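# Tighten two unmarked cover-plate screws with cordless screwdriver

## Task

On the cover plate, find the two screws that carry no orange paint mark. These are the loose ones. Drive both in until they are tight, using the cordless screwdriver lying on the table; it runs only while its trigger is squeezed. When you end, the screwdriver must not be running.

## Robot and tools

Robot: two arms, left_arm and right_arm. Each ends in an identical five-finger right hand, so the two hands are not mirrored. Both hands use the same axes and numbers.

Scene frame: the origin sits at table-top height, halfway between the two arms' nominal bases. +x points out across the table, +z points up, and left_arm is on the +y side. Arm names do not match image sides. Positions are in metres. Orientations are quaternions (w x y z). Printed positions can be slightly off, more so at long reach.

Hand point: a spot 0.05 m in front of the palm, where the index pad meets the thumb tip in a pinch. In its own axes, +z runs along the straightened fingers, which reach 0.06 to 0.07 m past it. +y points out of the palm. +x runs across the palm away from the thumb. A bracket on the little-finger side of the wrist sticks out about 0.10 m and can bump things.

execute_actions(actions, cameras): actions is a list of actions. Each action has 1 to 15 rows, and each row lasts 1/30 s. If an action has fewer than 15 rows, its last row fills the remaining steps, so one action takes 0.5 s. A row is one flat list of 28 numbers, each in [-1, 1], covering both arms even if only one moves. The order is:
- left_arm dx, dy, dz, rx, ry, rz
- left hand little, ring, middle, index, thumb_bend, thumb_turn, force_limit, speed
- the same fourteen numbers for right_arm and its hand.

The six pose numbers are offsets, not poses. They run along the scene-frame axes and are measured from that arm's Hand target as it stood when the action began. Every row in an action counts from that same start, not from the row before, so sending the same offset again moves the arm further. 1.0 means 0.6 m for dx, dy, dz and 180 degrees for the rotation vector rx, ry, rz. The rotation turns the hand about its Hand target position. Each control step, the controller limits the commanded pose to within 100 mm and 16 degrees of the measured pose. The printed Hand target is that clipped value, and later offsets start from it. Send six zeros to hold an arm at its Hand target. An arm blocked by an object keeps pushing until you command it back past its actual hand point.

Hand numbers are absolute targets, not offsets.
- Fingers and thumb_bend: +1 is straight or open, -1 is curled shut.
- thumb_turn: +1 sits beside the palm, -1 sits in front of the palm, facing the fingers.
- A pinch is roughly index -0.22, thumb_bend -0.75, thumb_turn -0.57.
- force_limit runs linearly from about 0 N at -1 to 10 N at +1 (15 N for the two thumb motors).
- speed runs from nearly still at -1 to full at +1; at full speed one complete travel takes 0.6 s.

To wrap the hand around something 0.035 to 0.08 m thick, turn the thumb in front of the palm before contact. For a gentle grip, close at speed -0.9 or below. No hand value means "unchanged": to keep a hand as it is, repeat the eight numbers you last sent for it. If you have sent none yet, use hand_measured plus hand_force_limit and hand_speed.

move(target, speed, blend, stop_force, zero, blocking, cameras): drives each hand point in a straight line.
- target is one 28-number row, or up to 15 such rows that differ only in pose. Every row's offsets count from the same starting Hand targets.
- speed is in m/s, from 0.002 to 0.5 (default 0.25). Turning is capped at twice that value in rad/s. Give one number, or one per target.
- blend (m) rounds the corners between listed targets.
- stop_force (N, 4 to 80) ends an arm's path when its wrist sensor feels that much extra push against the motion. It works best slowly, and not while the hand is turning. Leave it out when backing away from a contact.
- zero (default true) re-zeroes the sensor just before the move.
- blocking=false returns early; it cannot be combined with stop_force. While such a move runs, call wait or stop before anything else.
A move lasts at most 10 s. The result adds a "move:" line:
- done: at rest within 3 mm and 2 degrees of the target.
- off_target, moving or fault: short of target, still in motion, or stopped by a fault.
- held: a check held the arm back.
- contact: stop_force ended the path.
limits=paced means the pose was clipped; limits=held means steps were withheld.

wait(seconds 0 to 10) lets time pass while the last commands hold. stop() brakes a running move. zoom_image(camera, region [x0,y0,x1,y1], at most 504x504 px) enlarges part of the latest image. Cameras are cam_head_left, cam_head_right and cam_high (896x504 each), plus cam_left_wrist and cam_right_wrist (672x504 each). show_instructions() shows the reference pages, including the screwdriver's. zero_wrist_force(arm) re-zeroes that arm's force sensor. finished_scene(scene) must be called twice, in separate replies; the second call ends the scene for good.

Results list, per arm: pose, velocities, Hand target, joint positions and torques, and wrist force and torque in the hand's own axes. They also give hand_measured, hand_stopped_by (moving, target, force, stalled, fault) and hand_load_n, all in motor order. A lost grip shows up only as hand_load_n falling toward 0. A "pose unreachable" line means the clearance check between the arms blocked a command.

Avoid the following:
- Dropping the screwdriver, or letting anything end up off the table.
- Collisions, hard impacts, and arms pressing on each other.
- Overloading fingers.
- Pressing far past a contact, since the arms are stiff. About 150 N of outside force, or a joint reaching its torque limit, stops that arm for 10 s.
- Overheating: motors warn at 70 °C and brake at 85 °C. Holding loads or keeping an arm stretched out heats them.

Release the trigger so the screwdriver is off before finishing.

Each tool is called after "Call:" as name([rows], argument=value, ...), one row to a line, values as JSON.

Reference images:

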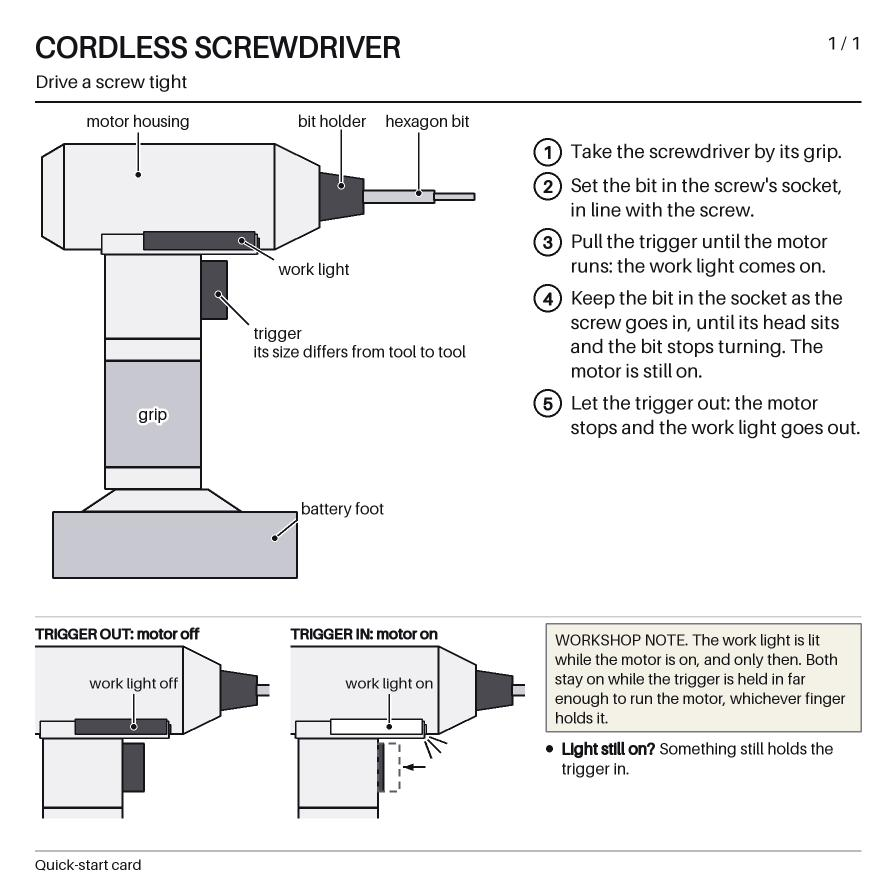

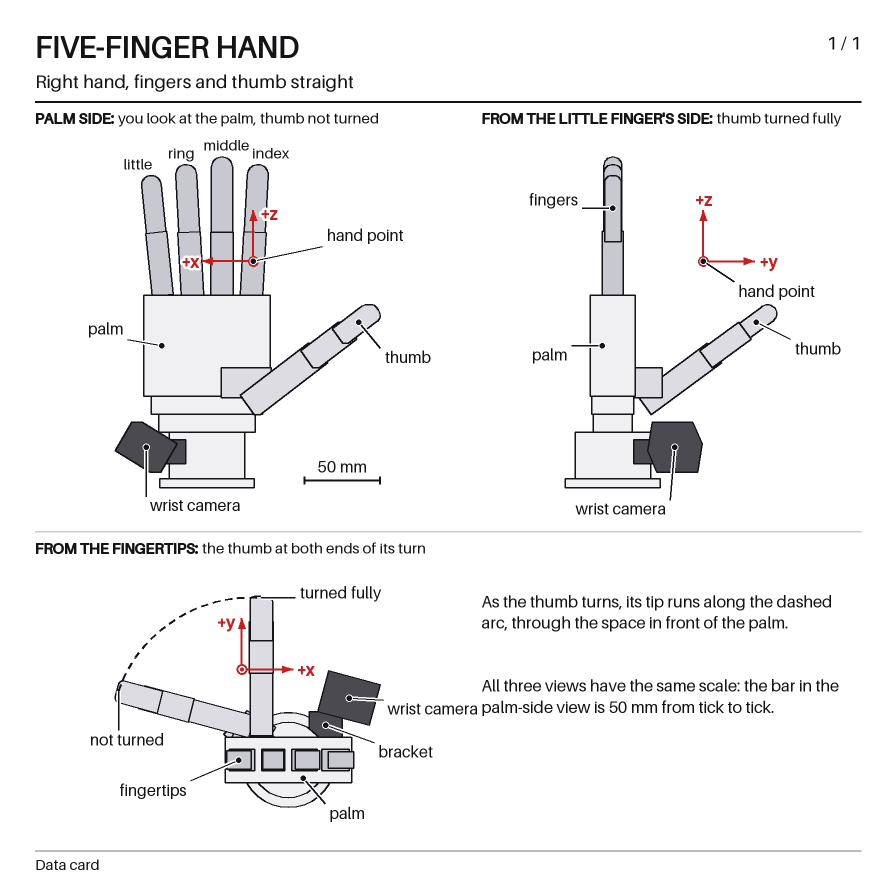

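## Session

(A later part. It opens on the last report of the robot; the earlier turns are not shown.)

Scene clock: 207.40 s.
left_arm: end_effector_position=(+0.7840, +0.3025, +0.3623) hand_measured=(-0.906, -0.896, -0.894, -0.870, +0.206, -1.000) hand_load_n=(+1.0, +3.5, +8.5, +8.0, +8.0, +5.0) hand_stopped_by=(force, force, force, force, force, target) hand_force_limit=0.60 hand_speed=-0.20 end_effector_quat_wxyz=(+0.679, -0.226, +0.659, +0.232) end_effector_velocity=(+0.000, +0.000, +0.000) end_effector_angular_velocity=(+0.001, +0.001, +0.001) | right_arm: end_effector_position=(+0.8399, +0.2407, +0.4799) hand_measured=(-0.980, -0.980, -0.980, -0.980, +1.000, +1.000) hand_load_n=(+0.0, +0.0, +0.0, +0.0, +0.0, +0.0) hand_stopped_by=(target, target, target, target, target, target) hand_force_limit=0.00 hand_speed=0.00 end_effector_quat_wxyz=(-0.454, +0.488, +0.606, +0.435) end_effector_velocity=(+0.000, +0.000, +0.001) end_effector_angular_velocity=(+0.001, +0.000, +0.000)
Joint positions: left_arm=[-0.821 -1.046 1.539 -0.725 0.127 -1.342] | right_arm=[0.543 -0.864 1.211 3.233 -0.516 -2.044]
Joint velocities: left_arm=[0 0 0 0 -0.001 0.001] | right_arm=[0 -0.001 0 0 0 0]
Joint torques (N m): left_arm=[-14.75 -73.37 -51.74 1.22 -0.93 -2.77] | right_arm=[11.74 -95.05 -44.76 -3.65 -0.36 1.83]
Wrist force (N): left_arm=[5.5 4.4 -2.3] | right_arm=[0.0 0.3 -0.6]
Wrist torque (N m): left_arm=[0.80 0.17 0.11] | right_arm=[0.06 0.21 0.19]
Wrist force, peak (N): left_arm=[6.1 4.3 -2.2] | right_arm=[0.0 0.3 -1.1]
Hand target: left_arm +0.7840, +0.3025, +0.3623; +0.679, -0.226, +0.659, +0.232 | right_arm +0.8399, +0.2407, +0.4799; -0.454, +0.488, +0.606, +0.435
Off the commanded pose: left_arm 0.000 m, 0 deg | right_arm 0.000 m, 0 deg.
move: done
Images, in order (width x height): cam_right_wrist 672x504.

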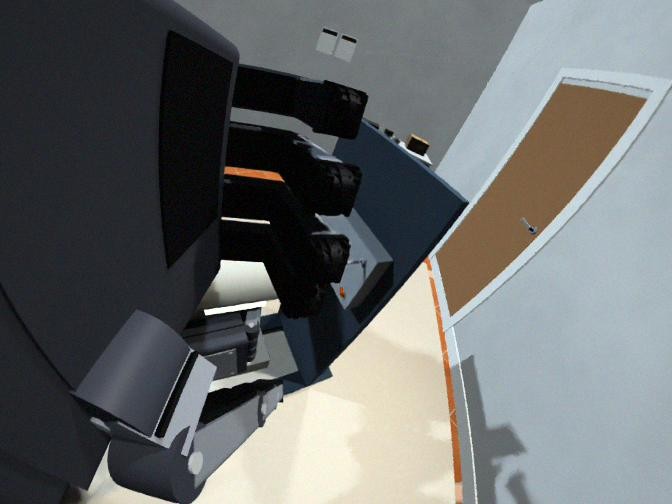

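Call:
move(target=[0.0092,0.0072,0.0004,0,0,0,-0.98,-0.98,-0.98,-0.9,-0.97,-1,0.6,-0.2,0,0,0,0,0,0,-0.98,-0.98,-0.98,-0.98,1,1,0,0.0], speed=0.006, stop_force=6, cameras=["cam_right_wrist"])

Call:
zoom_image(camera="cam_right_wrist", region=[348, 250, 378, 275])

Scene clock: 209.70 s.
left_arm: end_effector_position=(+0.7880, +0.3056, +0.3624) hand_measured=(-0.906, -0.896, -0.894, -0.870, +0.206, -1.000) hand_load_n=(+1.5, +4.0, +8.5, +8.0, +8.5, +2.5) hand_stopped_by=(force, force, force, force, force, target) hand_force_limit=0.60 hand_speed=-0.20 end_effector_quat_wxyz=(+0.679, -0.226, +0.659, +0.232) end_effector_velocity=(+0.000, +0.001, +0.001) end_effector_angular_velocity=(-0.001, -0.001, +0.001) | right_arm: end_effector_position=(+0.8399, +0.2407, +0.4799) hand_measured=(-0.980, -0.980, -0.980, -0.980, +1.000, +1.000) hand_load_n=(+0.0, +0.0, +0.0, +0.0, +0.0, +0.0) hand_stopped_by=(target, target, target, target, target, target) hand_force_limit=0.00 hand_speed=0.00 end_effector_quat_wxyz=(-0.454, +0.488, +0.606, +0.435) end_effector_velocity=(+0.000, +0.000, -0.001) end_effector_angular_velocity=(+0.000, +0.001, +0.000)
Joint positions: left_arm=[-0.815 -1.042 1.532 -0.712 0.133 -1.352] | right_arm=[0.543 -0.864 1.211 3.233 -0.516 -2.044]
Joint velocities: left_arm=[0.001 -0.001 0 0.001 0 0] | right_arm=[0 0.001 0 0 0 0]
Joint torques (N m): left_arm=[-11.37 -97.75 -30.07 -4.21 -1.4 4.25] | right_arm=[12.08 -94.53 -44.54 -3.14 -0.17 1.82]
Wrist force (N): left_arm=[5.4 4.0 -2.8] | right_arm=[0.2 0.5 -0.7]
Wrist torque (N m): left_arm=[0.75 0.19 0.09] | right_arm=[0.11 0.18 0.21]
Wrist force, peak (N): left_arm=[5.8 4.4 -10.2] | right_arm=[-0.1 0.2 -1.2]
Hand target: left_arm +0.7880, +0.3056, +0.3624; +0.679, -0.226, +0.659, +0.232 | right_arm +0.8399, +0.2407, +0.4799; -0.454, +0.488, +0.606, +0.435
Off the commanded pose: left_arm 0.002 m, 0 deg | right_arm 0.000 m, 0 deg.
move: contact (left_arm)
Images, in order (width x height): cam_right_wrist 672x504.

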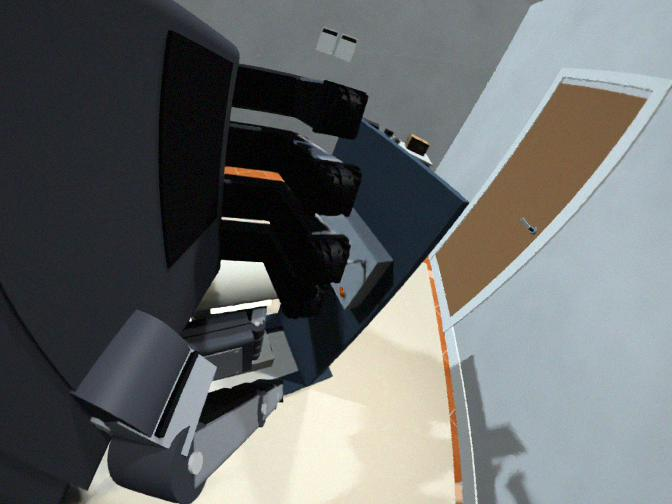

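Scaled by 16.800 from the camera's 672x504 image, which has a finer 960x720 frame.

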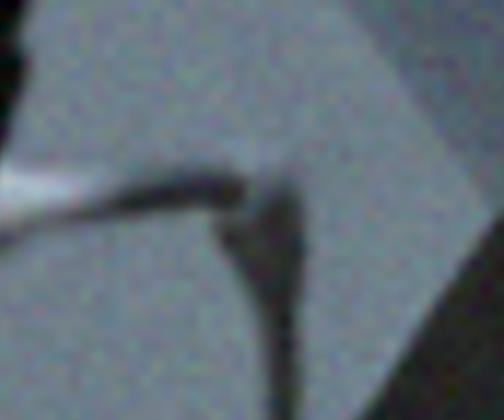

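Call:
move(target=[0.0039,0.0031,0,0,0,0,-0.98,-0.98,-0.98,-0.9,-0.97,-1,0.6,-0.2,0,0,0,0,0,0,-0.98,-0.98,-0.98,-0.98,1,1,0,0.0], speed=0.005, cameras=["cam_right_wrist"])

Call:
zoom_image(camera="cam_right_wrist", region=[348, 250, 378, 275])

Scene clock: 210.67 s.
left_arm: end_effector_position=(+0.7904, +0.3075, +0.3625) hand_measured=(-0.906, -0.894, -0.894, -0.870, +0.206, -1.000) hand_load_n=(+6.5, +6.0, +8.0, +6.0, +11.5, +0.5) hand_stopped_by=(force, force, force, force, force, target) hand_force_limit=0.60 hand_speed=-0.20 end_effector_quat_wxyz=(+0.679, -0.226, +0.659, +0.232) end_effector_velocity=(+0.000, +0.000, +0.000) end_effector_angular_velocity=(-0.001, +0.000, +0.000) | right_arm: end_effector_position=(+0.8399, +0.2407, +0.4799) hand_measured=(-0.980, -0.980, -0.980, -0.980, +1.000, +1.000) hand_load_n=(+0.0, +0.0, +0.0, +0.0, +0.0, +0.0) hand_stopped_by=(target, target, target, target, target, target) hand_force_limit=0.00 hand_speed=0.00 end_effector_quat_wxyz=(-0.454, +0.488, +0.606, +0.435) end_effector_velocity=(+0.000, +0.000, +0.000) end_effector_angular_velocity=(+0.001, -0.001, +0.000)
Joint positions: left_arm=[-0.812 -1.04 1.528 -0.704 0.137 -1.357] | right_arm=[0.543 -0.864 1.211 3.233 -0.516 -2.044]
Joint velocities: left_arm=[0 0 0 0 0 -0.001] | right_arm=[0 0 0 -0.002 0 0]
Joint torques (N m): left_arm=[0.99 -60.4 -48.86 2.42 -0.16 -3.65] | right_arm=[11.97 -94.79 -45.05 -3.19 -0.23 1.8]
Wrist force (N): left_arm=[-0.3 1.4 -2.4] | right_arm=[-0.2 0.4 -0.9]
Wrist torque (N m): left_arm=[1.16 -0.49 0.03] | right_arm=[0.11 0.24 0.18]
Wrist force, peak (N): left_arm=[7.7 3.0 -28.2] | right_arm=[0.0 0.7 -1.1]
Hand target: left_arm +0.7904, +0.3075, +0.3624; +0.679, -0.226, +0.659, +0.232 | right_arm +0.8399, +0.2407, +0.4799; -0.454, +0.488, +0.606, +0.435
Off the commanded pose: left_arm 0.000 m, 0 deg | right_arm 0.000 m, 0 deg.
move: done
Images, in order (width x height): cam_right_wrist 672x504.

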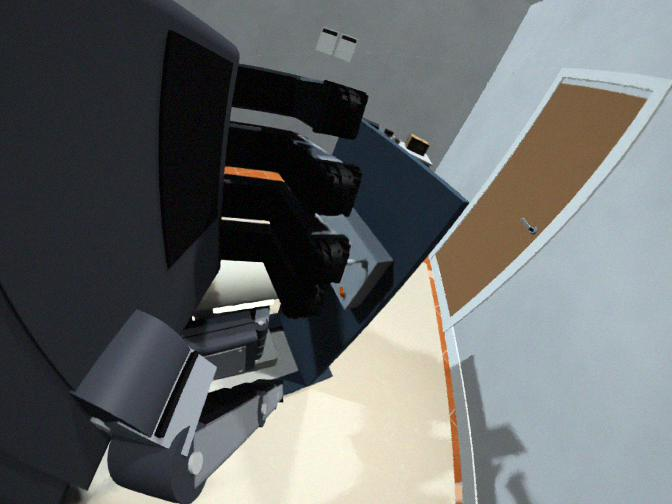

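Scaled by 16.800 from the camera's 672x504 image, which has a finer 960x720 frame.

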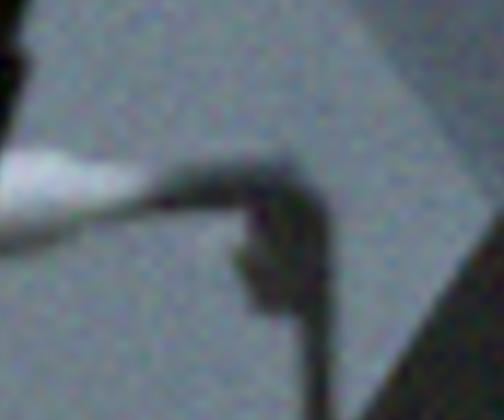

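Call:
move([
  [-0.0105,-0.0082,0,0,0,0,-0.98,-0.98,-0.98,-0.9,-0.97,-1,0.6,-0.2,0,0,0,0,0,0,-0.98,-0.98,-0.98,-0.98,1,1,0,0.0],
  [-0.0108,-0.0078,-0.0017,0,0,0,-0.98,-0.98,-0.98,-0.9,-0.97,-1,0.6,-0.2,0,0,0,0,0,0,-0.98,-0.98,-0.98,-0.98,1,1,0,0.0],
  [-0.0069,-0.0047,-0.0017,0,0,0,-0.98,-0.98,-0.98,-0.9,-0.97,-1,0.6,-0.2,0,0,0,0,0,0,-0.98,-0.98,-0.98,-0.98,1,1,0,0.0],
], speed=0.02, cameras=["cam_right_wrist"])

Call:
zoom_image(camera="cam_right_wrist", region=[348, 250, 378, 275])

Scene clock: 211.93 s.
left_arm: end_effector_position=(+0.7862, +0.3047, +0.3614) hand_measured=(-0.906, -0.894, -0.894, -0.870, +0.206, -1.000) hand_load_n=(+3.0, +4.5, +8.5, +7.0, +8.5, +4.0) hand_stopped_by=(force, force, force, force, force, target) hand_force_limit=0.60 hand_speed=-0.20 end_effector_quat_wxyz=(+0.679, -0.226, +0.659, +0.232) end_effector_velocity=(+0.000, +0.001, +0.001) end_effector_angular_velocity=(-0.001, -0.001, +0.002) | right_arm: end_effector_position=(+0.8399, +0.2407, +0.4799) hand_measured=(-0.980, -0.980, -0.980, -0.980, +1.000, +1.000) hand_load_n=(+0.0, +0.0, +0.0, +0.0, +0.0, +0.0) hand_stopped_by=(target, target, target, target, target, target) hand_force_limit=0.00 hand_speed=0.00 end_effector_quat_wxyz=(-0.454, +0.488, +0.606, +0.435) end_effector_velocity=(+0.000, +0.000, -0.001) end_effector_angular_velocity=(-0.001, +0.001, +0.000)
Joint positions: left_arm=[-0.818 -1.043 1.536 -0.719 0.131 -1.348] | right_arm=[0.543 -0.864 1.211 3.233 -0.516 -2.044]
Joint velocities: left_arm=[0.001 -0.001 0 0 -0.001 -0.001] | right_arm=[0 0.001 0 0 0 0]
Joint torques (N m): left_arm=[-13.09 -61.81 -54.33 1.66 -1.39 -3.12] | right_arm=[11.44 -94.31 -44.54 -2.88 -0.04 1.6]
Wrist force (N): left_arm=[5.6 4.2 -2.2] | right_arm=[-0.1 0.6 -0.8]
Wrist torque (N m): left_arm=[0.76 0.15 0.11] | right_arm=[0.13 0.23 0.19]
Wrist force, peak (N): left_arm=[6.1 3.9 -2.2] | right_arm=[0.2 0.1 -1.1]
Hand target: left_arm +0.7862, +0.3046, +0.3614; +0.679, -0.226, +0.659, +0.232 | right_arm +0.8399, +0.2407, +0.4799; -0.454, +0.488, +0.606, +0.435
Off the commanded pose: left_arm 0.000 m, 0 deg | right_arm 0.000 m, 0 deg.
move: done
Images, in order (width x height): cam_right_wrist 672x504.

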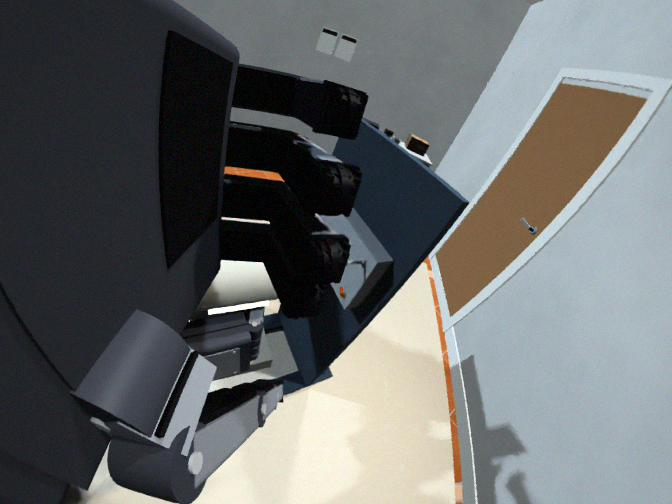

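Scaled by 16.800 from the camera's 672x504 image, which has a finer 960x720 frame.

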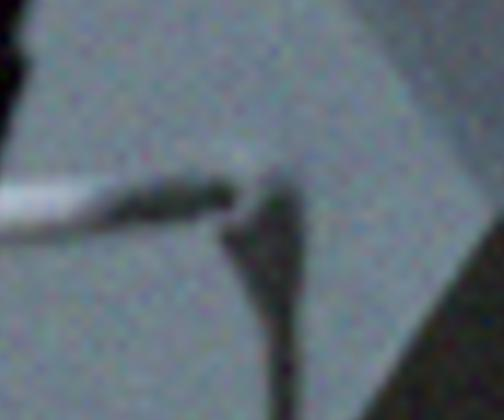

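Call:
move([
  [-0.0009,0.0012,-0.0012,0,0,0,-0.98,-0.98,-0.98,-0.9,-0.97,-1,0.6,-0.2,0,0,0,0,0,0,-0.98,-0.98,-0.98,-0.98,1,1,0,0.0],
  [0.0056,0.0063,-0.0012,0,0,0,-0.98,-0.98,-0.98,-0.9,-0.97,-1,0.6,-0.2,0,0,0,0,0,0,-0.98,-0.98,-0.98,-0.98,1,1,0,0.0],
], speed=0.005, stop_force=6, cameras=["cam_right_wrist"])

Call:
zoom_image(camera="cam_right_wrist", region=[348, 250, 378, 275])

Scene clock: 214.07 s.
left_arm: end_effector_position=(+0.7876, +0.3069, +0.3607) hand_measured=(-0.906, -0.894, -0.894, -0.870, +0.206, -1.000) hand_load_n=(+3.5, +4.5, +8.5, +7.0, +9.0, +2.5) hand_stopped_by=(force, force, force, force, force, target) hand_force_limit=0.60 hand_speed=-0.20 end_effector_quat_wxyz=(+0.679, -0.226, +0.659, +0.232) end_effector_velocity=(+0.000, +0.000, -0.001) end_effector_angular_velocity=(+0.000, +0.000, -0.001) | right_arm: end_effector_position=(+0.8399, +0.2407, +0.4799) hand_measured=(-0.980, -0.980, -0.980, -0.980, +1.000, +1.000) hand_load_n=(+0.0, +0.0, +0.0, +0.0, +0.0, +0.0) hand_stopped_by=(target, target, target, target, target, target) hand_force_limit=0.00 hand_speed=0.00 end_effector_quat_wxyz=(-0.454, +0.488, +0.606, +0.435) end_effector_velocity=(+0.000, +0.000, +0.000) end_effector_angular_velocity=(+0.000, +0.000, +0.000)
Joint positions: left_arm=[-0.815 -1.042 1.535 -0.714 0.134 -1.353] | right_arm=[0.543 -0.864 1.211 3.233 -0.516 -2.044]
Joint velocities: left_arm=[0 0.001 0 0 0 0] | right_arm=[0 0 0 0 0 0]
Joint torques (N m): left_arm=[-14.37 -97.82 -30.51 -4.58 -1.19 4.23] | right_arm=[10.99 -95.19 -44.28 -2.71 -0.32 1.7]
Wrist force (N): left_arm=[5.9 4.6 -4.0] | right_arm=[0.1 0.2 -0.9]
Wrist torque (N m): left_arm=[0.86 0.13 0.13] | right_arm=[0.08 0.21 0.20]
Wrist force, peak (N): left_arm=[6.1 4.2 -11.2] | right_arm=[-0.3 0.2 -1.1]
Hand target: left_arm +0.7876, +0.3069, +0.3607; +0.679, -0.226, +0.659, +0.232 | right_arm +0.8399, +0.2407, +0.4799; -0.454, +0.488, +0.606, +0.435
Off the commanded pose: left_arm 0.003 m, 0 deg | right_arm 0.000 m, 0 deg.
move: contact (left_arm); path passed 1 of 2 targets
Images, in order (width x height): cam_right_wrist 672x504.

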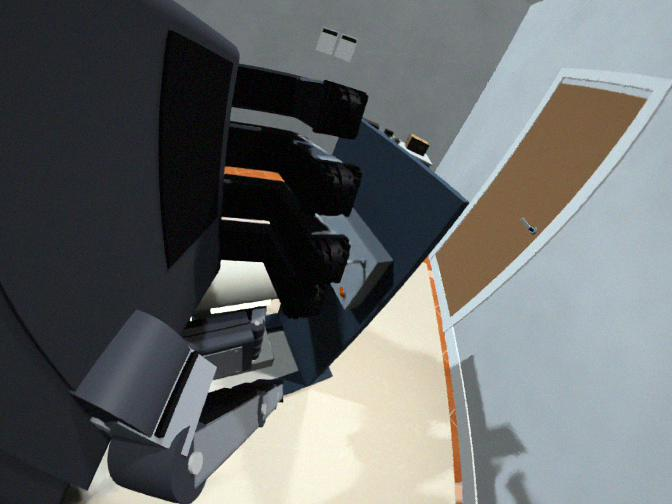

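Scaled by 16.800 from the camera's 672x504 image, which has a finer 960x720 frame.

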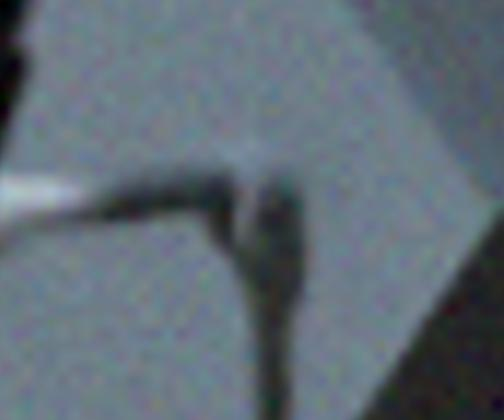

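Call:
move(target=[0.0026,0.0020,0,0,0,0,-0.98,-0.98,-0.98,-0.9,-0.97,-1,0.6,-0.2,0,0,0,0,0,0,-0.98,-0.98,-0.98,-0.98,1,1,0,0.0], speed=0.005, cameras=["cam_right_wrist"])

Call:
zoom_image(camera="cam_right_wrist", region=[348, 250, 378, 275])

Scene clock: 214.93 s.
left_arm: end_effector_position=(+0.7891, +0.3080, +0.3607) hand_measured=(-0.906, -0.894, -0.894, -0.870, +0.208, -1.000) hand_load_n=(+7.5, +6.0, +6.5, +6.5, +13.0, -5.0) hand_stopped_by=(force, force, force, force, force, target) hand_force_limit=0.60 hand_speed=-0.20 end_effector_quat_wxyz=(+0.679, -0.226, +0.659, +0.232) end_effector_velocity=(+0.000, -0.001, +0.000) end_effector_angular_velocity=(+0.000, -0.001, -0.002) | right_arm: end_effector_position=(+0.8399, +0.2407, +0.4799) hand_measured=(-0.980, -0.980, -0.980, -0.980, +1.000, +1.000) hand_load_n=(+0.5, +0.0, +0.0, +0.0, +0.0, +0.0) hand_stopped_by=(target, target, target, target, target, target) hand_force_limit=0.00 hand_speed=0.00 end_effector_quat_wxyz=(-0.454, +0.488, +0.606, +0.435) end_effector_velocity=(+0.000, +0.000, +0.001) end_effector_angular_velocity=(+0.001, -0.001, +0.000)
Joint positions: left_arm=[-0.812 -1.041 1.533 -0.71 0.136 -1.356] | right_arm=[0.543 -0.864 1.211 3.233 -0.516 -2.044]
Joint velocities: left_arm=[-0.001 0 0 0.001 0.001 -0.001] | right_arm=[0 -0.001 0 -0.001 0 0]
Joint torques (N m): left_arm=[28.67 -65.81 -55.42 1.64 2.96 -3.52] | right_arm=[10.24 -93.9 -43.92 -2.64 -0.22 1.68]
Wrist force (N): left_arm=[6.7 3.6 -32.4] | right_arm=[0.0 0.3 -0.8]
Wrist torque (N m): left_arm=[1.84 -0.76 0.16] | right_arm=[0.08 0.22 0.19]
Wrist force, peak (N): left_arm=[7.0 3.7 -32.3] | right_arm=[-0.5 0.5 -1.2]
Hand target: left_arm +0.7891, +0.3081, +0.3607; +0.679, -0.226, +0.659, +0.232 | right_arm +0.8399, +0.2407, +0.4799; -0.454, +0.488, +0.606, +0.435
Off the commanded pose: left_arm 0.000 m, 0 deg | right_arm 0.000 m, 0 deg.
move: done
Images, in order (width x height): cam_right_wrist 672x504.

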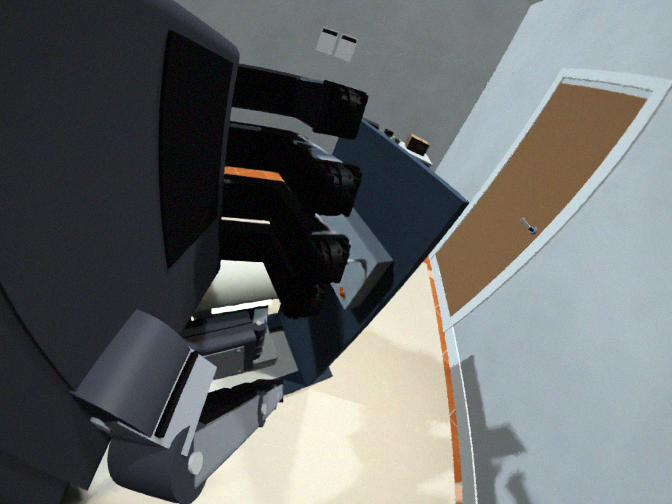

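Scaled by 16.800 from the camera's 672x504 image, which has a finer 960x720 frame.

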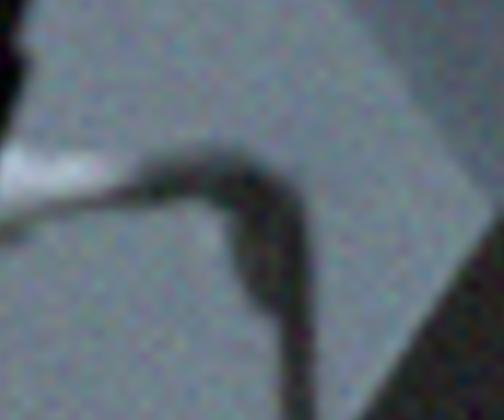

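Call:
move([
  [-0.0079,-0.0062,0,0,0,0,-0.98,-0.98,-0.98,-0.9,-0.97,-1,0.6,-0.2,0,0,0,0,0,0,-0.98,-0.98,-0.98,-0.98,1,1,0,0.0],
  [-0.0085,-0.0054,-0.0025,0,0,0,-0.98,-0.98,-0.98,-0.9,-0.97,-1,0.6,-0.2,0,0,0,0,0,0,-0.98,-0.98,-0.98,-0.98,1,1,0,0.0],
], speed=0.02, cameras=["cam_right_wrist"])

Call:
zoom_image(camera="cam_right_wrist", region=[348, 250, 378, 275])

Call:
move(target=[0.0092,0.0072,0,0,0,0,-0.98,-0.98,-0.98,-0.9,-0.97,-1,0.6,-0.2,0,0,0,0,0,0,-0.98,-0.98,-0.98,-0.98,1,1,0,0.0], speed=0.005, stop_force=6, cameras=["cam_right_wrist"])

Call:
zoom_image(camera="cam_right_wrist", region=[348, 250, 378, 275])

Scene clock: 216.07 s.
left_arm: end_effector_position=(+0.7839, +0.3048, +0.3592) hand_measured=(-0.906, -0.894, -0.894, -0.870, +0.208, -1.000) hand_load_n=(+3.0, +4.5, +9.0, +7.0, +9.0, +3.0) hand_stopped_by=(force, force, force, force, force, target) hand_force_limit=0.60 hand_speed=-0.20 end_effector_quat_wxyz=(+0.679, -0.226, +0.659, +0.232) end_effector_velocity=(+0.000, +0.001, +0.000) end_effector_angular_velocity=(-0.001, -0.001, +0.000) | right_arm: end_effector_position=(+0.8399, +0.2407, +0.4799) hand_measured=(-0.980, -0.980, -0.980, -0.980, +1.000, +1.000) hand_load_n=(+0.0, +0.0, +0.0, +0.0, +0.0, +0.0) hand_stopped_by=(target, target, target, target, target, target) hand_force_limit=0.00 hand_speed=0.00 end_effector_quat_wxyz=(-0.454, +0.488, +0.606, +0.435) end_effector_velocity=(+0.000, +0.000, -0.002) end_effector_angular_velocity=(-0.001, +0.002, +0.000)
Joint positions: left_arm=[-0.819 -1.045 1.543 -0.727 0.129 -1.345] | right_arm=[0.543 -0.864 1.211 3.233 -0.516 -2.044]
Joint velocities: left_arm=[0.001 0 0 -0.001 0 0] | right_arm=[0 0.002 0 0.001 0 0]
Joint torques (N m): left_arm=[8.16 -66.16 -39.02 -4.54 2.6 4.29] | right_arm=[10.89 -94.88 -43.97 -2.21 0 1.7]
Wrist force (N): left_arm=[5.7 4.3 -1.9] | right_arm=[0.1 0.7 -0.8]
Wrist torque (N m): left_arm=[0.76 0.14 0.11] | right_arm=[0.14 0.20 0.21]
Wrist force, peak (N): left_arm=[6.7 3.2 -33.0] | right_arm=[-0.2 0.6 -1.1]
Hand target: left_arm +0.7840, +0.3048, +0.3592; +0.679, -0.226, +0.659, +0.232 | right_arm +0.8399, +0.2407, +0.4799; -0.454, +0.488, +0.606, +0.435
Off the commanded pose: left_arm 0.000 m, 0 deg | right_arm 0.000 m, 0 deg.
move: done
Images, in order (width x height): cam_right_wrist 672x504.

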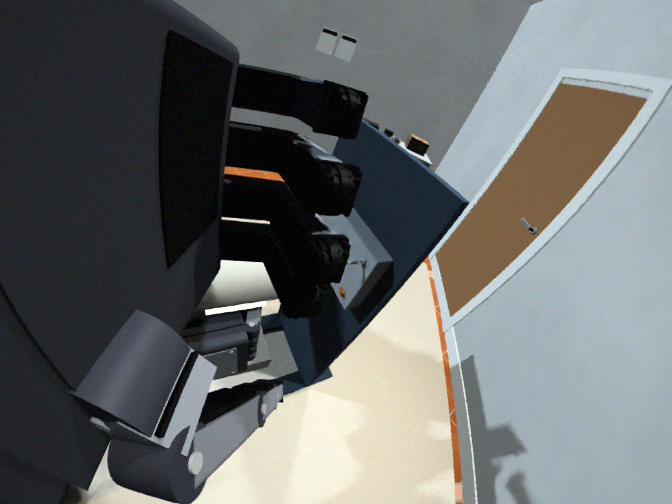

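Scaled by 16.800 from the camera's 672x504 image, which has a finer 960x720 frame.

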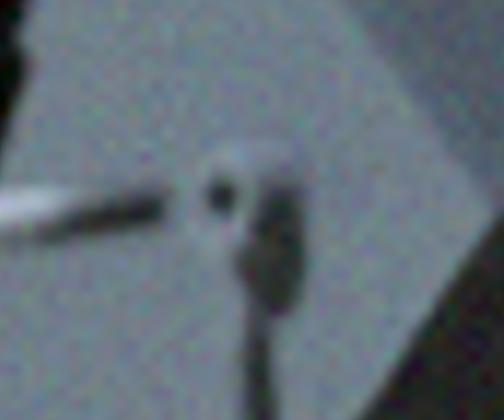

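Scene clock: 218.10 s.
left_arm: end_effector_position=(+0.7873, +0.3074, +0.3592) hand_measured=(-0.906, -0.894, -0.894, -0.870, +0.208, -1.000) hand_load_n=(+3.5, +5.0, +8.5, +7.5, +9.0, +2.0) hand_stopped_by=(force, force, force, force, force, target) hand_force_limit=0.60 hand_speed=-0.20 end_effector_quat_wxyz=(+0.679, -0.226, +0.659, +0.232) end_effector_velocity=(+0.000, +0.000, +0.000) end_effector_angular_velocity=(+0.000, +0.000, +0.000) | right_arm: end_effector_position=(+0.8399, +0.2407, +0.4799) hand_measured=(-0.980, -0.980, -0.980, -0.980, +1.000, +1.000) hand_load_n=(+0.0, +0.0, +0.0, +0.0, +0.0, +0.0) hand_stopped_by=(target, target, target, target, target, target) hand_force_limit=0.00 hand_speed=0.00 end_effector_quat_wxyz=(-0.454, +0.488, +0.606, +0.435) end_effector_velocity=(+0.000, +0.000, +0.001) end_effector_angular_velocity=(+0.000, +0.000, +0.000)
Joint positions: left_arm=[-0.814 -1.042 1.538 -0.717 0.134 -1.352] | right_arm=[0.543 -0.864 1.211 3.233 -0.516 -2.044]
Joint velocities: left_arm=[0 0 0 0 0 0] | right_arm=[0 0 0 0 0 0]
Joint torques (N m): left_arm=[-10.7 -98.24 -29.94 -4.37 -1.37 3.8] | right_arm=[9.61 -95.2 -43.67 -2.01 -0.04 1.64]
Wrist force (N): left_arm=[5.6 4.3 -4.3] | right_arm=[0.1 0.5 -1.0]
Wrist torque (N m): left_arm=[0.81 0.14 0.09] | right_arm=[0.13 0.20 0.20]
Wrist force, peak (N): left_arm=[5.4 4.6 -10.7] | right_arm=[0.0 0.3 -1.2]
Hand target: left_arm +0.7873, +0.3074, +0.3592; +0.679, -0.226, +0.659, +0.232 | right_arm +0.8399, +0.2407, +0.4799; -0.454, +0.488, +0.606, +0.435
Off the commanded pose: left_arm 0.003 m, 0 deg | right_arm 0.000 m, 0 deg.
move: contact (left_arm)
Images, in order (width x height): cam_right_wrist 672x504.

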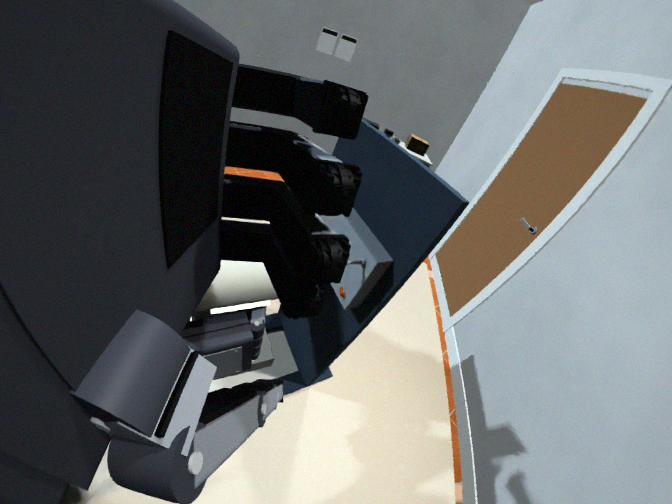

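Scaled by 16.800 from the camera's 672x504 image, which has a finer 960x720 frame.

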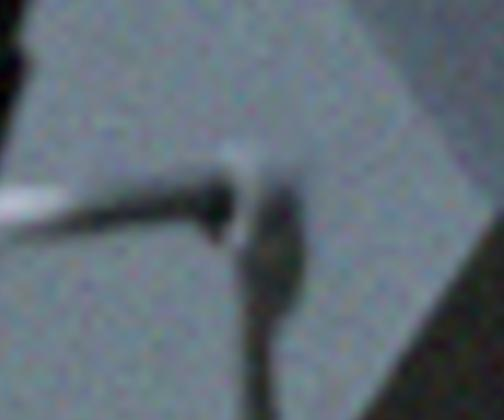

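Call:
move(target=[0.0030,0.0023,0,0,0,0,-0.98,-0.98,-0.98,-0.9,-0.97,-1,0.6,-0.2,0,0,0,0,0,0,-0.98,-0.98,-0.98,-0.98,1,1,0,0.0], speed=0.004, cameras=["cam_right_wrist"])

Call:
zoom_image(camera="cam_right_wrist", region=[348, 250, 378, 275])

Scene clock: 219.00 s.
left_arm: end_effector_position=(+0.7891, +0.3087, +0.3592) hand_measured=(-0.906, -0.894, -0.894, -0.870, +0.208, -1.000) hand_load_n=(+9.0, +6.5, +6.5, +6.5, +14.0, -5.5) hand_stopped_by=(force, force, force, force, force, target) hand_force_limit=0.60 hand_speed=-0.20 end_effector_quat_wxyz=(+0.679, -0.226, +0.659, +0.232) end_effector_velocity=(+0.000, +0.000, +0.001) end_effector_angular_velocity=(-0.002, -0.001, +0.000) | right_arm: end_effector_position=(+0.8399, +0.2407, +0.4799) hand_measured=(-0.980, -0.980, -0.980, -0.980, +1.000, +1.000) hand_load_n=(+0.0, +0.0, +0.0, +0.0, +0.5, +0.0) hand_stopped_by=(target, target, target, target, target, target) hand_force_limit=0.00 hand_speed=0.00 end_effector_quat_wxyz=(-0.454, +0.488, +0.606, +0.435) end_effector_velocity=(+0.000, +0.000, -0.002) end_effector_angular_velocity=(-0.001, +0.001, +0.000)
Joint positions: left_arm=[-0.812 -1.04 1.535 -0.712 0.137 -1.357] | right_arm=[0.543 -0.864 1.211 3.233 -0.516 -2.044]
Joint velocities: left_arm=[-0.001 -0.001 0 0 0 -0.002] | right_arm=[0 0.001 0 0 0 0]
Joint torques (N m): left_arm=[29.98 -64.79 -55.93 1.37 2.17 -4.02] | right_arm=[9.67 -96.05 -43.42 -1.91 -0.07 1.62]
Wrist force (N): left_arm=[5.9 3.2 -32.3] | right_arm=[-0.1 0.3 -0.6]
Wrist torque (N m): left_arm=[1.84 -0.91 0.14] | right_arm=[0.08 0.21 0.19]
Wrist force, peak (N): left_arm=[7.5 4.4 -34.0] | right_arm=[0.0 0.1 -1.2]
Hand target: left_arm +0.7891, +0.3087, +0.3592; +0.679, -0.226, +0.659, +0.232 | right_arm +0.8399, +0.2407, +0.4799; -0.454, +0.488, +0.606, +0.435
Off the commanded pose: left_arm 0.000 m, 0 deg | right_arm 0.000 m, 0 deg.
move: done
Images, in order (width x height): cam_right_wrist 672x504.

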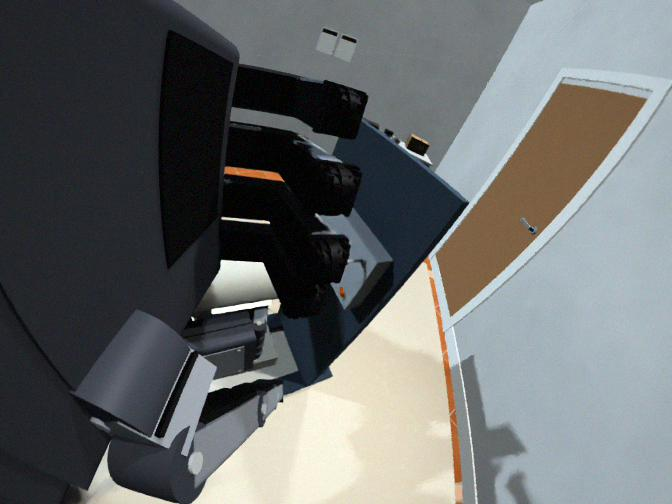

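Scaled by 16.800 from the camera's 672x504 image, which has a finer 960x720 frame.

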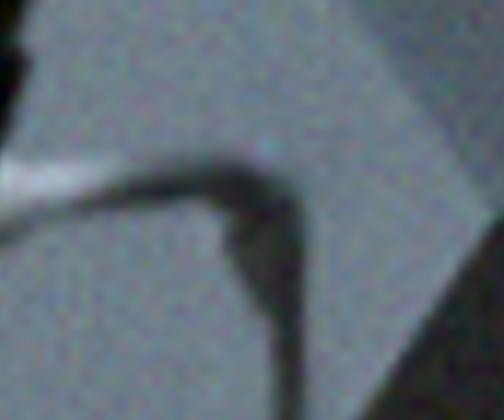

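Call:
move([
  [-0.0003,0.0003,-0.0015,0,0,0,-0.98,-0.98,-0.98,-0.9,-0.97,-1,0.6,-0.2,0,0,0,0,0,0,-0.98,-0.98,-0.98,-0.98,1,1,0,0.0],
  [-0.0005,0.0007,-0.0030,0,0,0,-0.98,-0.98,-0.98,-0.9,-0.97,-1,0.6,-0.2,0,0,0,0,0,0,-0.98,-0.98,-0.98,-0.98,1,1,0,0.0],
], speed=0.003, cameras=["cam_right_wrist"])

Call:
zoom_image(camera="cam_right_wrist", region=[348, 250, 378, 275])

Scene clock: 220.03 s.
left_arm: end_effector_position=(+0.7887, +0.3092, +0.3574) hand_measured=(-0.906, -0.894, -0.894, -0.870, +0.208, -1.000) hand_load_n=(+8.5, +6.5, +6.0, +6.5, +13.5, -6.0) hand_stopped_by=(force, force, force, force, force, target) hand_force_limit=0.60 hand_speed=-0.20 end_effector_quat_wxyz=(+0.679, -0.226, +0.659, +0.232) end_effector_velocity=(+0.000, +0.000, +0.000) end_effector_angular_velocity=(-0.001, -0.001, +0.000) | right_arm: end_effector_position=(+0.8399, +0.2407, +0.4799) hand_measured=(-0.980, -0.980, -0.980, -0.980, +1.000, +1.000) hand_load_n=(+0.0, +0.0, +0.0, +0.0, +0.0, +0.0) hand_stopped_by=(target, target, target, target, target, target) hand_force_limit=0.00 hand_speed=0.00 end_effector_quat_wxyz=(-0.454, +0.488, +0.606, +0.435) end_effector_velocity=(+0.000, +0.000, +0.001) end_effector_angular_velocity=(+0.000, +0.000, +0.000)
Joint positions: left_arm=[-0.812 -1.039 1.537 -0.715 0.137 -1.357] | right_arm=[0.543 -0.864 1.211 3.233 -0.516 -2.044]
Joint velocities: left_arm=[0 0 0 0 0 -0.001] | right_arm=[0 -0.001 0 0.001 0 0]
Joint torques (N m): left_arm=[31.16 -67.47 -32.74 -4.79 2.75 -1.57] | right_arm=[9.33 -95.28 -43.76 -1.7 -0.01 1.69]
Wrist force (N): left_arm=[7.7 4.6 -34.4] | right_arm=[0.0 0.6 -0.8]
Wrist torque (N m): left_arm=[1.89 -0.75 0.18] | right_arm=[0.13 0.21 0.20]
Wrist force, peak (N): left_arm=[8.2 4.0 -34.5] | right_arm=[0.0 0.3 -1.2]
Hand target: left_arm +0.7888, +0.3092, +0.3574; +0.679, -0.226, +0.659, +0.232 | right_arm +0.8399, +0.2407, +0.4799; -0.454, +0.488, +0.606, +0.435
Off the commanded pose: left_arm 0.000 m, 0 deg | right_arm 0.000 m, 0 deg.
move: done
Images, in order (width x height): cam_right_wrist 672x504.

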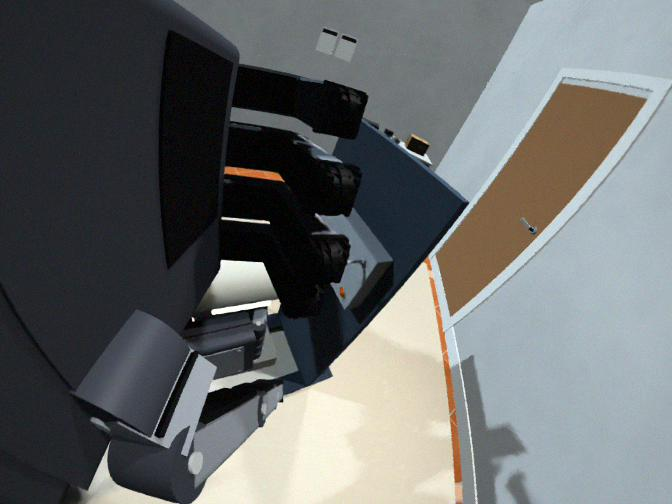

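Scaled by 16.800 from the camera's 672x504 image, which has a finer 960x720 frame.

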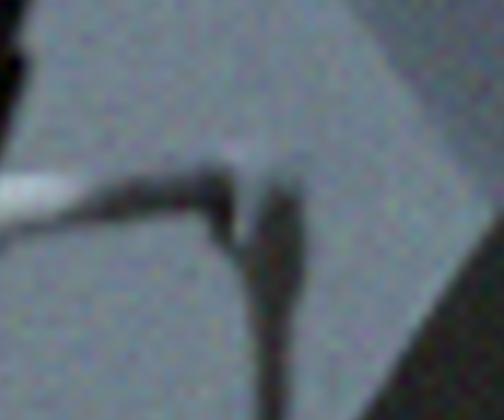

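Call:
zoom_image(camera="cam_right_wrist", region=[190, 240, 310, 350])

Call:
zoom_image(camera="cam_right_wrist", region=[352, 254, 372, 270])

Scaled by 4.200 from the camera's 672x504 image, which has a finer 960x720 frame.

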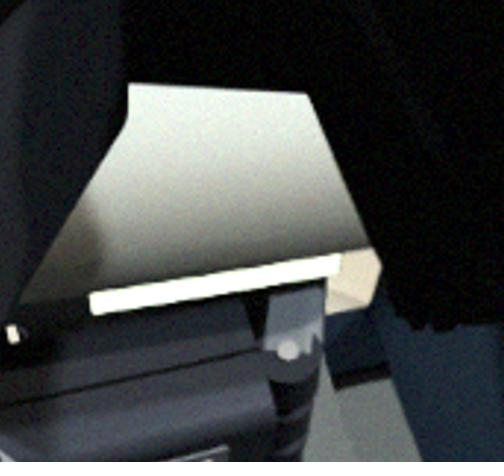

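Scaled by 25.200 from the camera's 672x504 image, which has a finer 960x720 frame.

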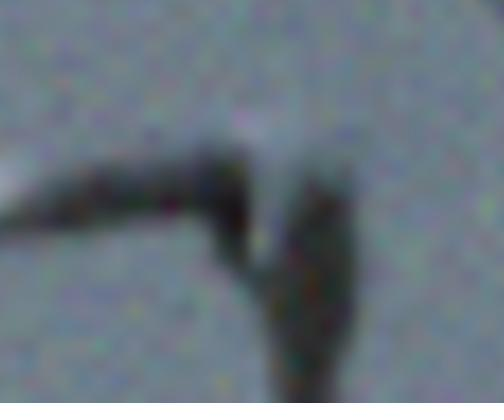

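Call:
move([
  [-0.0002,0.0003,-0.0008,0,0,0,-0.98,-0.98,-0.98,-0.9,-0.97,-1,0.6,-0.2,0,0,0,0,0,0,-0.98,-0.98,-0.98,-0.98,1,1,0,0.0],
  [-0.0003,0.0004,-0.0016,0,0,0,-0.98,-0.98,-0.98,-0.9,-0.97,-1,0.6,-0.2,0,0,0,0,0,0,-0.98,-0.98,-0.98,-0.98,1,1,0,0.0],
], speed=0.002, cameras=["cam_right_wrist"])

Call:
zoom_image(camera="cam_right_wrist", region=[348, 250, 378, 275])

Scene clock: 221.17 s.
left_arm: end_effector_position=(+0.7886, +0.3094, +0.3564) hand_measured=(-0.906, -0.894, -0.894, -0.870, +0.208, -1.000) hand_load_n=(+8.5, +6.5, +6.5, +6.5, +13.5, -5.5) hand_stopped_by=(force, force, force, force, force, target) hand_force_limit=0.60 hand_speed=-0.20 end_effector_quat_wxyz=(+0.679, -0.226, +0.659, +0.232) end_effector_velocity=(+0.000, +0.000, +0.000) end_effector_angular_velocity=(-0.001, +0.000, +0.000) | right_arm: end_effector_position=(+0.8399, +0.2407, +0.4799) hand_measured=(-0.980, -0.980, -0.980, -0.980, +1.000, +1.000) hand_load_n=(+0.0, +0.0, +0.0, +0.0, +0.0, +0.0) hand_stopped_by=(target, target, target, target, target, target) hand_force_limit=0.00 hand_speed=0.00 end_effector_quat_wxyz=(-0.454, +0.488, +0.606, +0.435) end_effector_velocity=(+0.000, +0.000, +0.000) end_effector_angular_velocity=(+0.000, +0.000, +0.000)
Joint positions: left_arm=[-0.812 -1.039 1.538 -0.716 0.137 -1.357] | right_arm=[0.543 -0.864 1.211 3.233 -0.516 -2.044]
Joint velocities: left_arm=[0 0 0 0 0 -0.001] | right_arm=[0 0 0 0 0 0]
Joint torques (N m): left_arm=[31.74 -67.6 -33.87 -5.3 3.34 -2.91] | right_arm=[9.41 -94.32 -42.89 -1.6 -0.06 1.76]
Wrist force (N): left_arm=[9.2 2.9 -36.6] | right_arm=[-0.3 0.2 -1.0]
Wrist torque (N m): left_arm=[2.12 -0.67 0.28] | right_arm=[0.09 0.27 0.17]
Wrist force, peak (N): left_arm=[9.4 2.6 -36.7] | right_arm=[-0.1 0.8 -0.9]
Hand target: left_arm +0.7886, +0.3094, +0.3565; +0.679, -0.226, +0.659, +0.232 | right_arm +0.8399, +0.2407, +0.4799; -0.454, +0.488, +0.606, +0.435
Off the commanded pose: left_arm 0.000 m, 0 deg | right_arm 0.000 m, 0 deg.
move: done
Images, in order (width x height): cam_right_wrist 672x504.

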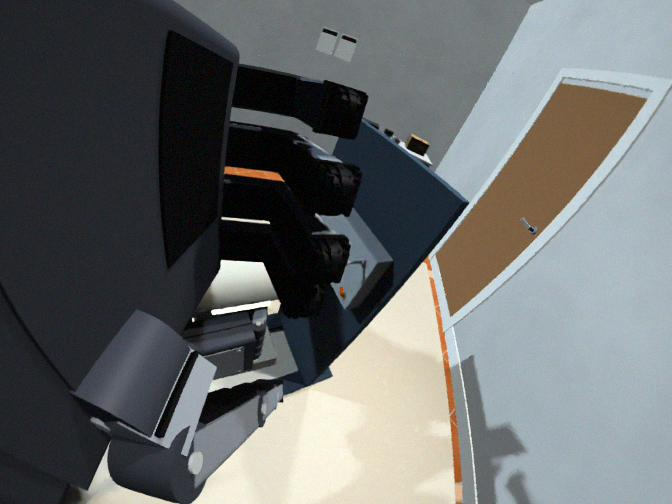

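Scaled by 16.800 from the camera's 672x504 image, which has a finer 960x720 frame.

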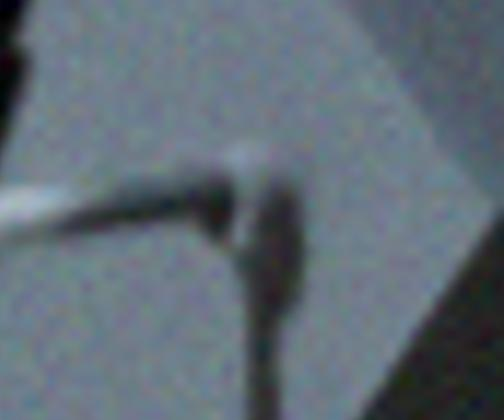

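Call:
move([
  [0.0003,-0.0004,0.0007,0,0,0,-0.98,-0.98,-0.98,-0.9,-0.97,-1,0.6,-0.2,0,0,0,0,0,0,-0.98,-0.98,-0.98,-0.98,1,1,0,0.0],
  [0.0007,-0.0009,0.0007,0,0,0,-0.98,-0.98,-0.98,-0.9,-0.97,-1,0.6,-0.2,0,0,0,0,0,0,-0.98,-0.98,-0.98,-0.98,1,1,0,0.0],
  [0.0007,-0.0009,0.0015,0,0,0,-0.98,-0.98,-0.98,-0.9,-0.97,-1,0.6,-0.2,0,0,0,0,0,0,-0.98,-0.98,-0.98,-0.98,1,1,0,0.0],
  [0.0003,-0.0004,0.0017,0,0,0,-0.98,-0.98,-0.98,-0.9,-0.97,-1,0.6,-0.2,0,0,0,0,0,0,-0.98,-0.98,-0.98,-0.98,1,1,0,0.0],
], speed=0.002, cameras=["cam_right_wrist"])

Call:
zoom_image(camera="cam_right_wrist", region=[348, 250, 378, 275])

Scene clock: 222.70 s.
left_arm: end_effector_position=(+0.7888, +0.3091, +0.3575) hand_measured=(-0.906, -0.894, -0.894, -0.870, +0.208, -1.000) hand_load_n=(+6.0, +5.5, +7.5, +6.0, +12.5, +0.0) hand_stopped_by=(force, force, force, force, force, target) hand_force_limit=0.60 hand_speed=-0.20 end_effector_quat_wxyz=(+0.679, -0.226, +0.659, +0.232) end_effector_velocity=(+0.000, +0.000, +0.000) end_effector_angular_velocity=(+0.000, +0.000, -0.001) | right_arm: end_effector_position=(+0.8399, +0.2407, +0.4799) hand_measured=(-0.980, -0.980, -0.980, -0.980, +1.000, +1.000) hand_load_n=(+0.0, +0.0, +0.0, +0.0, +0.0, +0.0) hand_stopped_by=(target, target, target, target, target, target) hand_force_limit=0.00 hand_speed=0.00 end_effector_quat_wxyz=(-0.454, +0.488, +0.606, +0.435) end_effector_velocity=(+0.000, +0.000, +0.001) end_effector_angular_velocity=(+0.000, +0.000, +0.000)
Joint positions: left_arm=[-0.812 -1.039 1.537 -0.714 0.137 -1.357] | right_arm=[0.543 -0.864 1.211 3.233 -0.516 -2.044]
Joint velocities: left_arm=[0 0 0 0 0.001 0] | right_arm=[0 -0.001 0 0.001 0 0]
Joint torques (N m): left_arm=[-0.49 -101.4 -30.18 0.61 0.71 1.29] | right_arm=[8.48 -94.86 -42.8 -1.33 0.08 1.71]
Wrist force (N): left_arm=[8.6 1.2 -14.5] | right_arm=[0.0 0.5 -1.1]
Wrist torque (N m): left_arm=[1.57 0.08 -0.55] | right_arm=[0.14 0.23 0.20]
Wrist force, peak (N): left_arm=[9.4 2.9 -36.1] | right_arm=[-0.1 0.1 -1.3]
Hand target: left_arm +0.7888, +0.3092, +0.3575; +0.679, -0.226, +0.659, +0.232 | right_arm +0.8399, +0.2407, +0.4799; -0.454, +0.488, +0.606, +0.435
Off the commanded pose: left_arm 0.000 m, 0 deg | right_arm 0.000 m, 0 deg.
move: done
Images, in order (width x height): cam_right_wrist 672x504.

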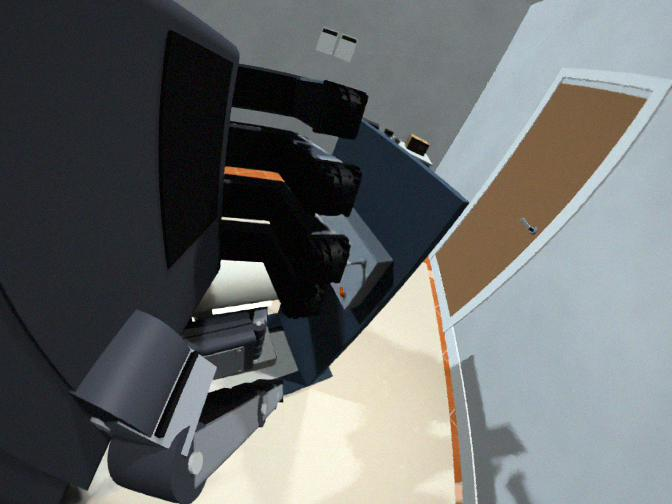

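Scaled by 16.800 from the camera's 672x504 image, which has a finer 960x720 frame.

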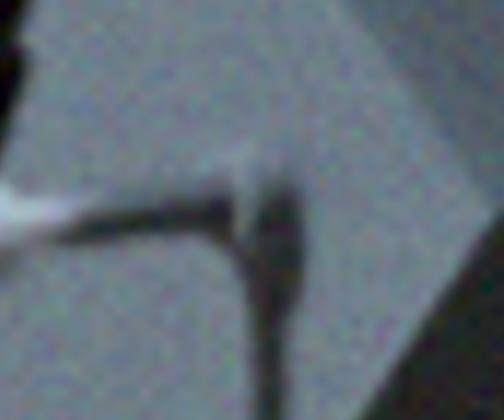

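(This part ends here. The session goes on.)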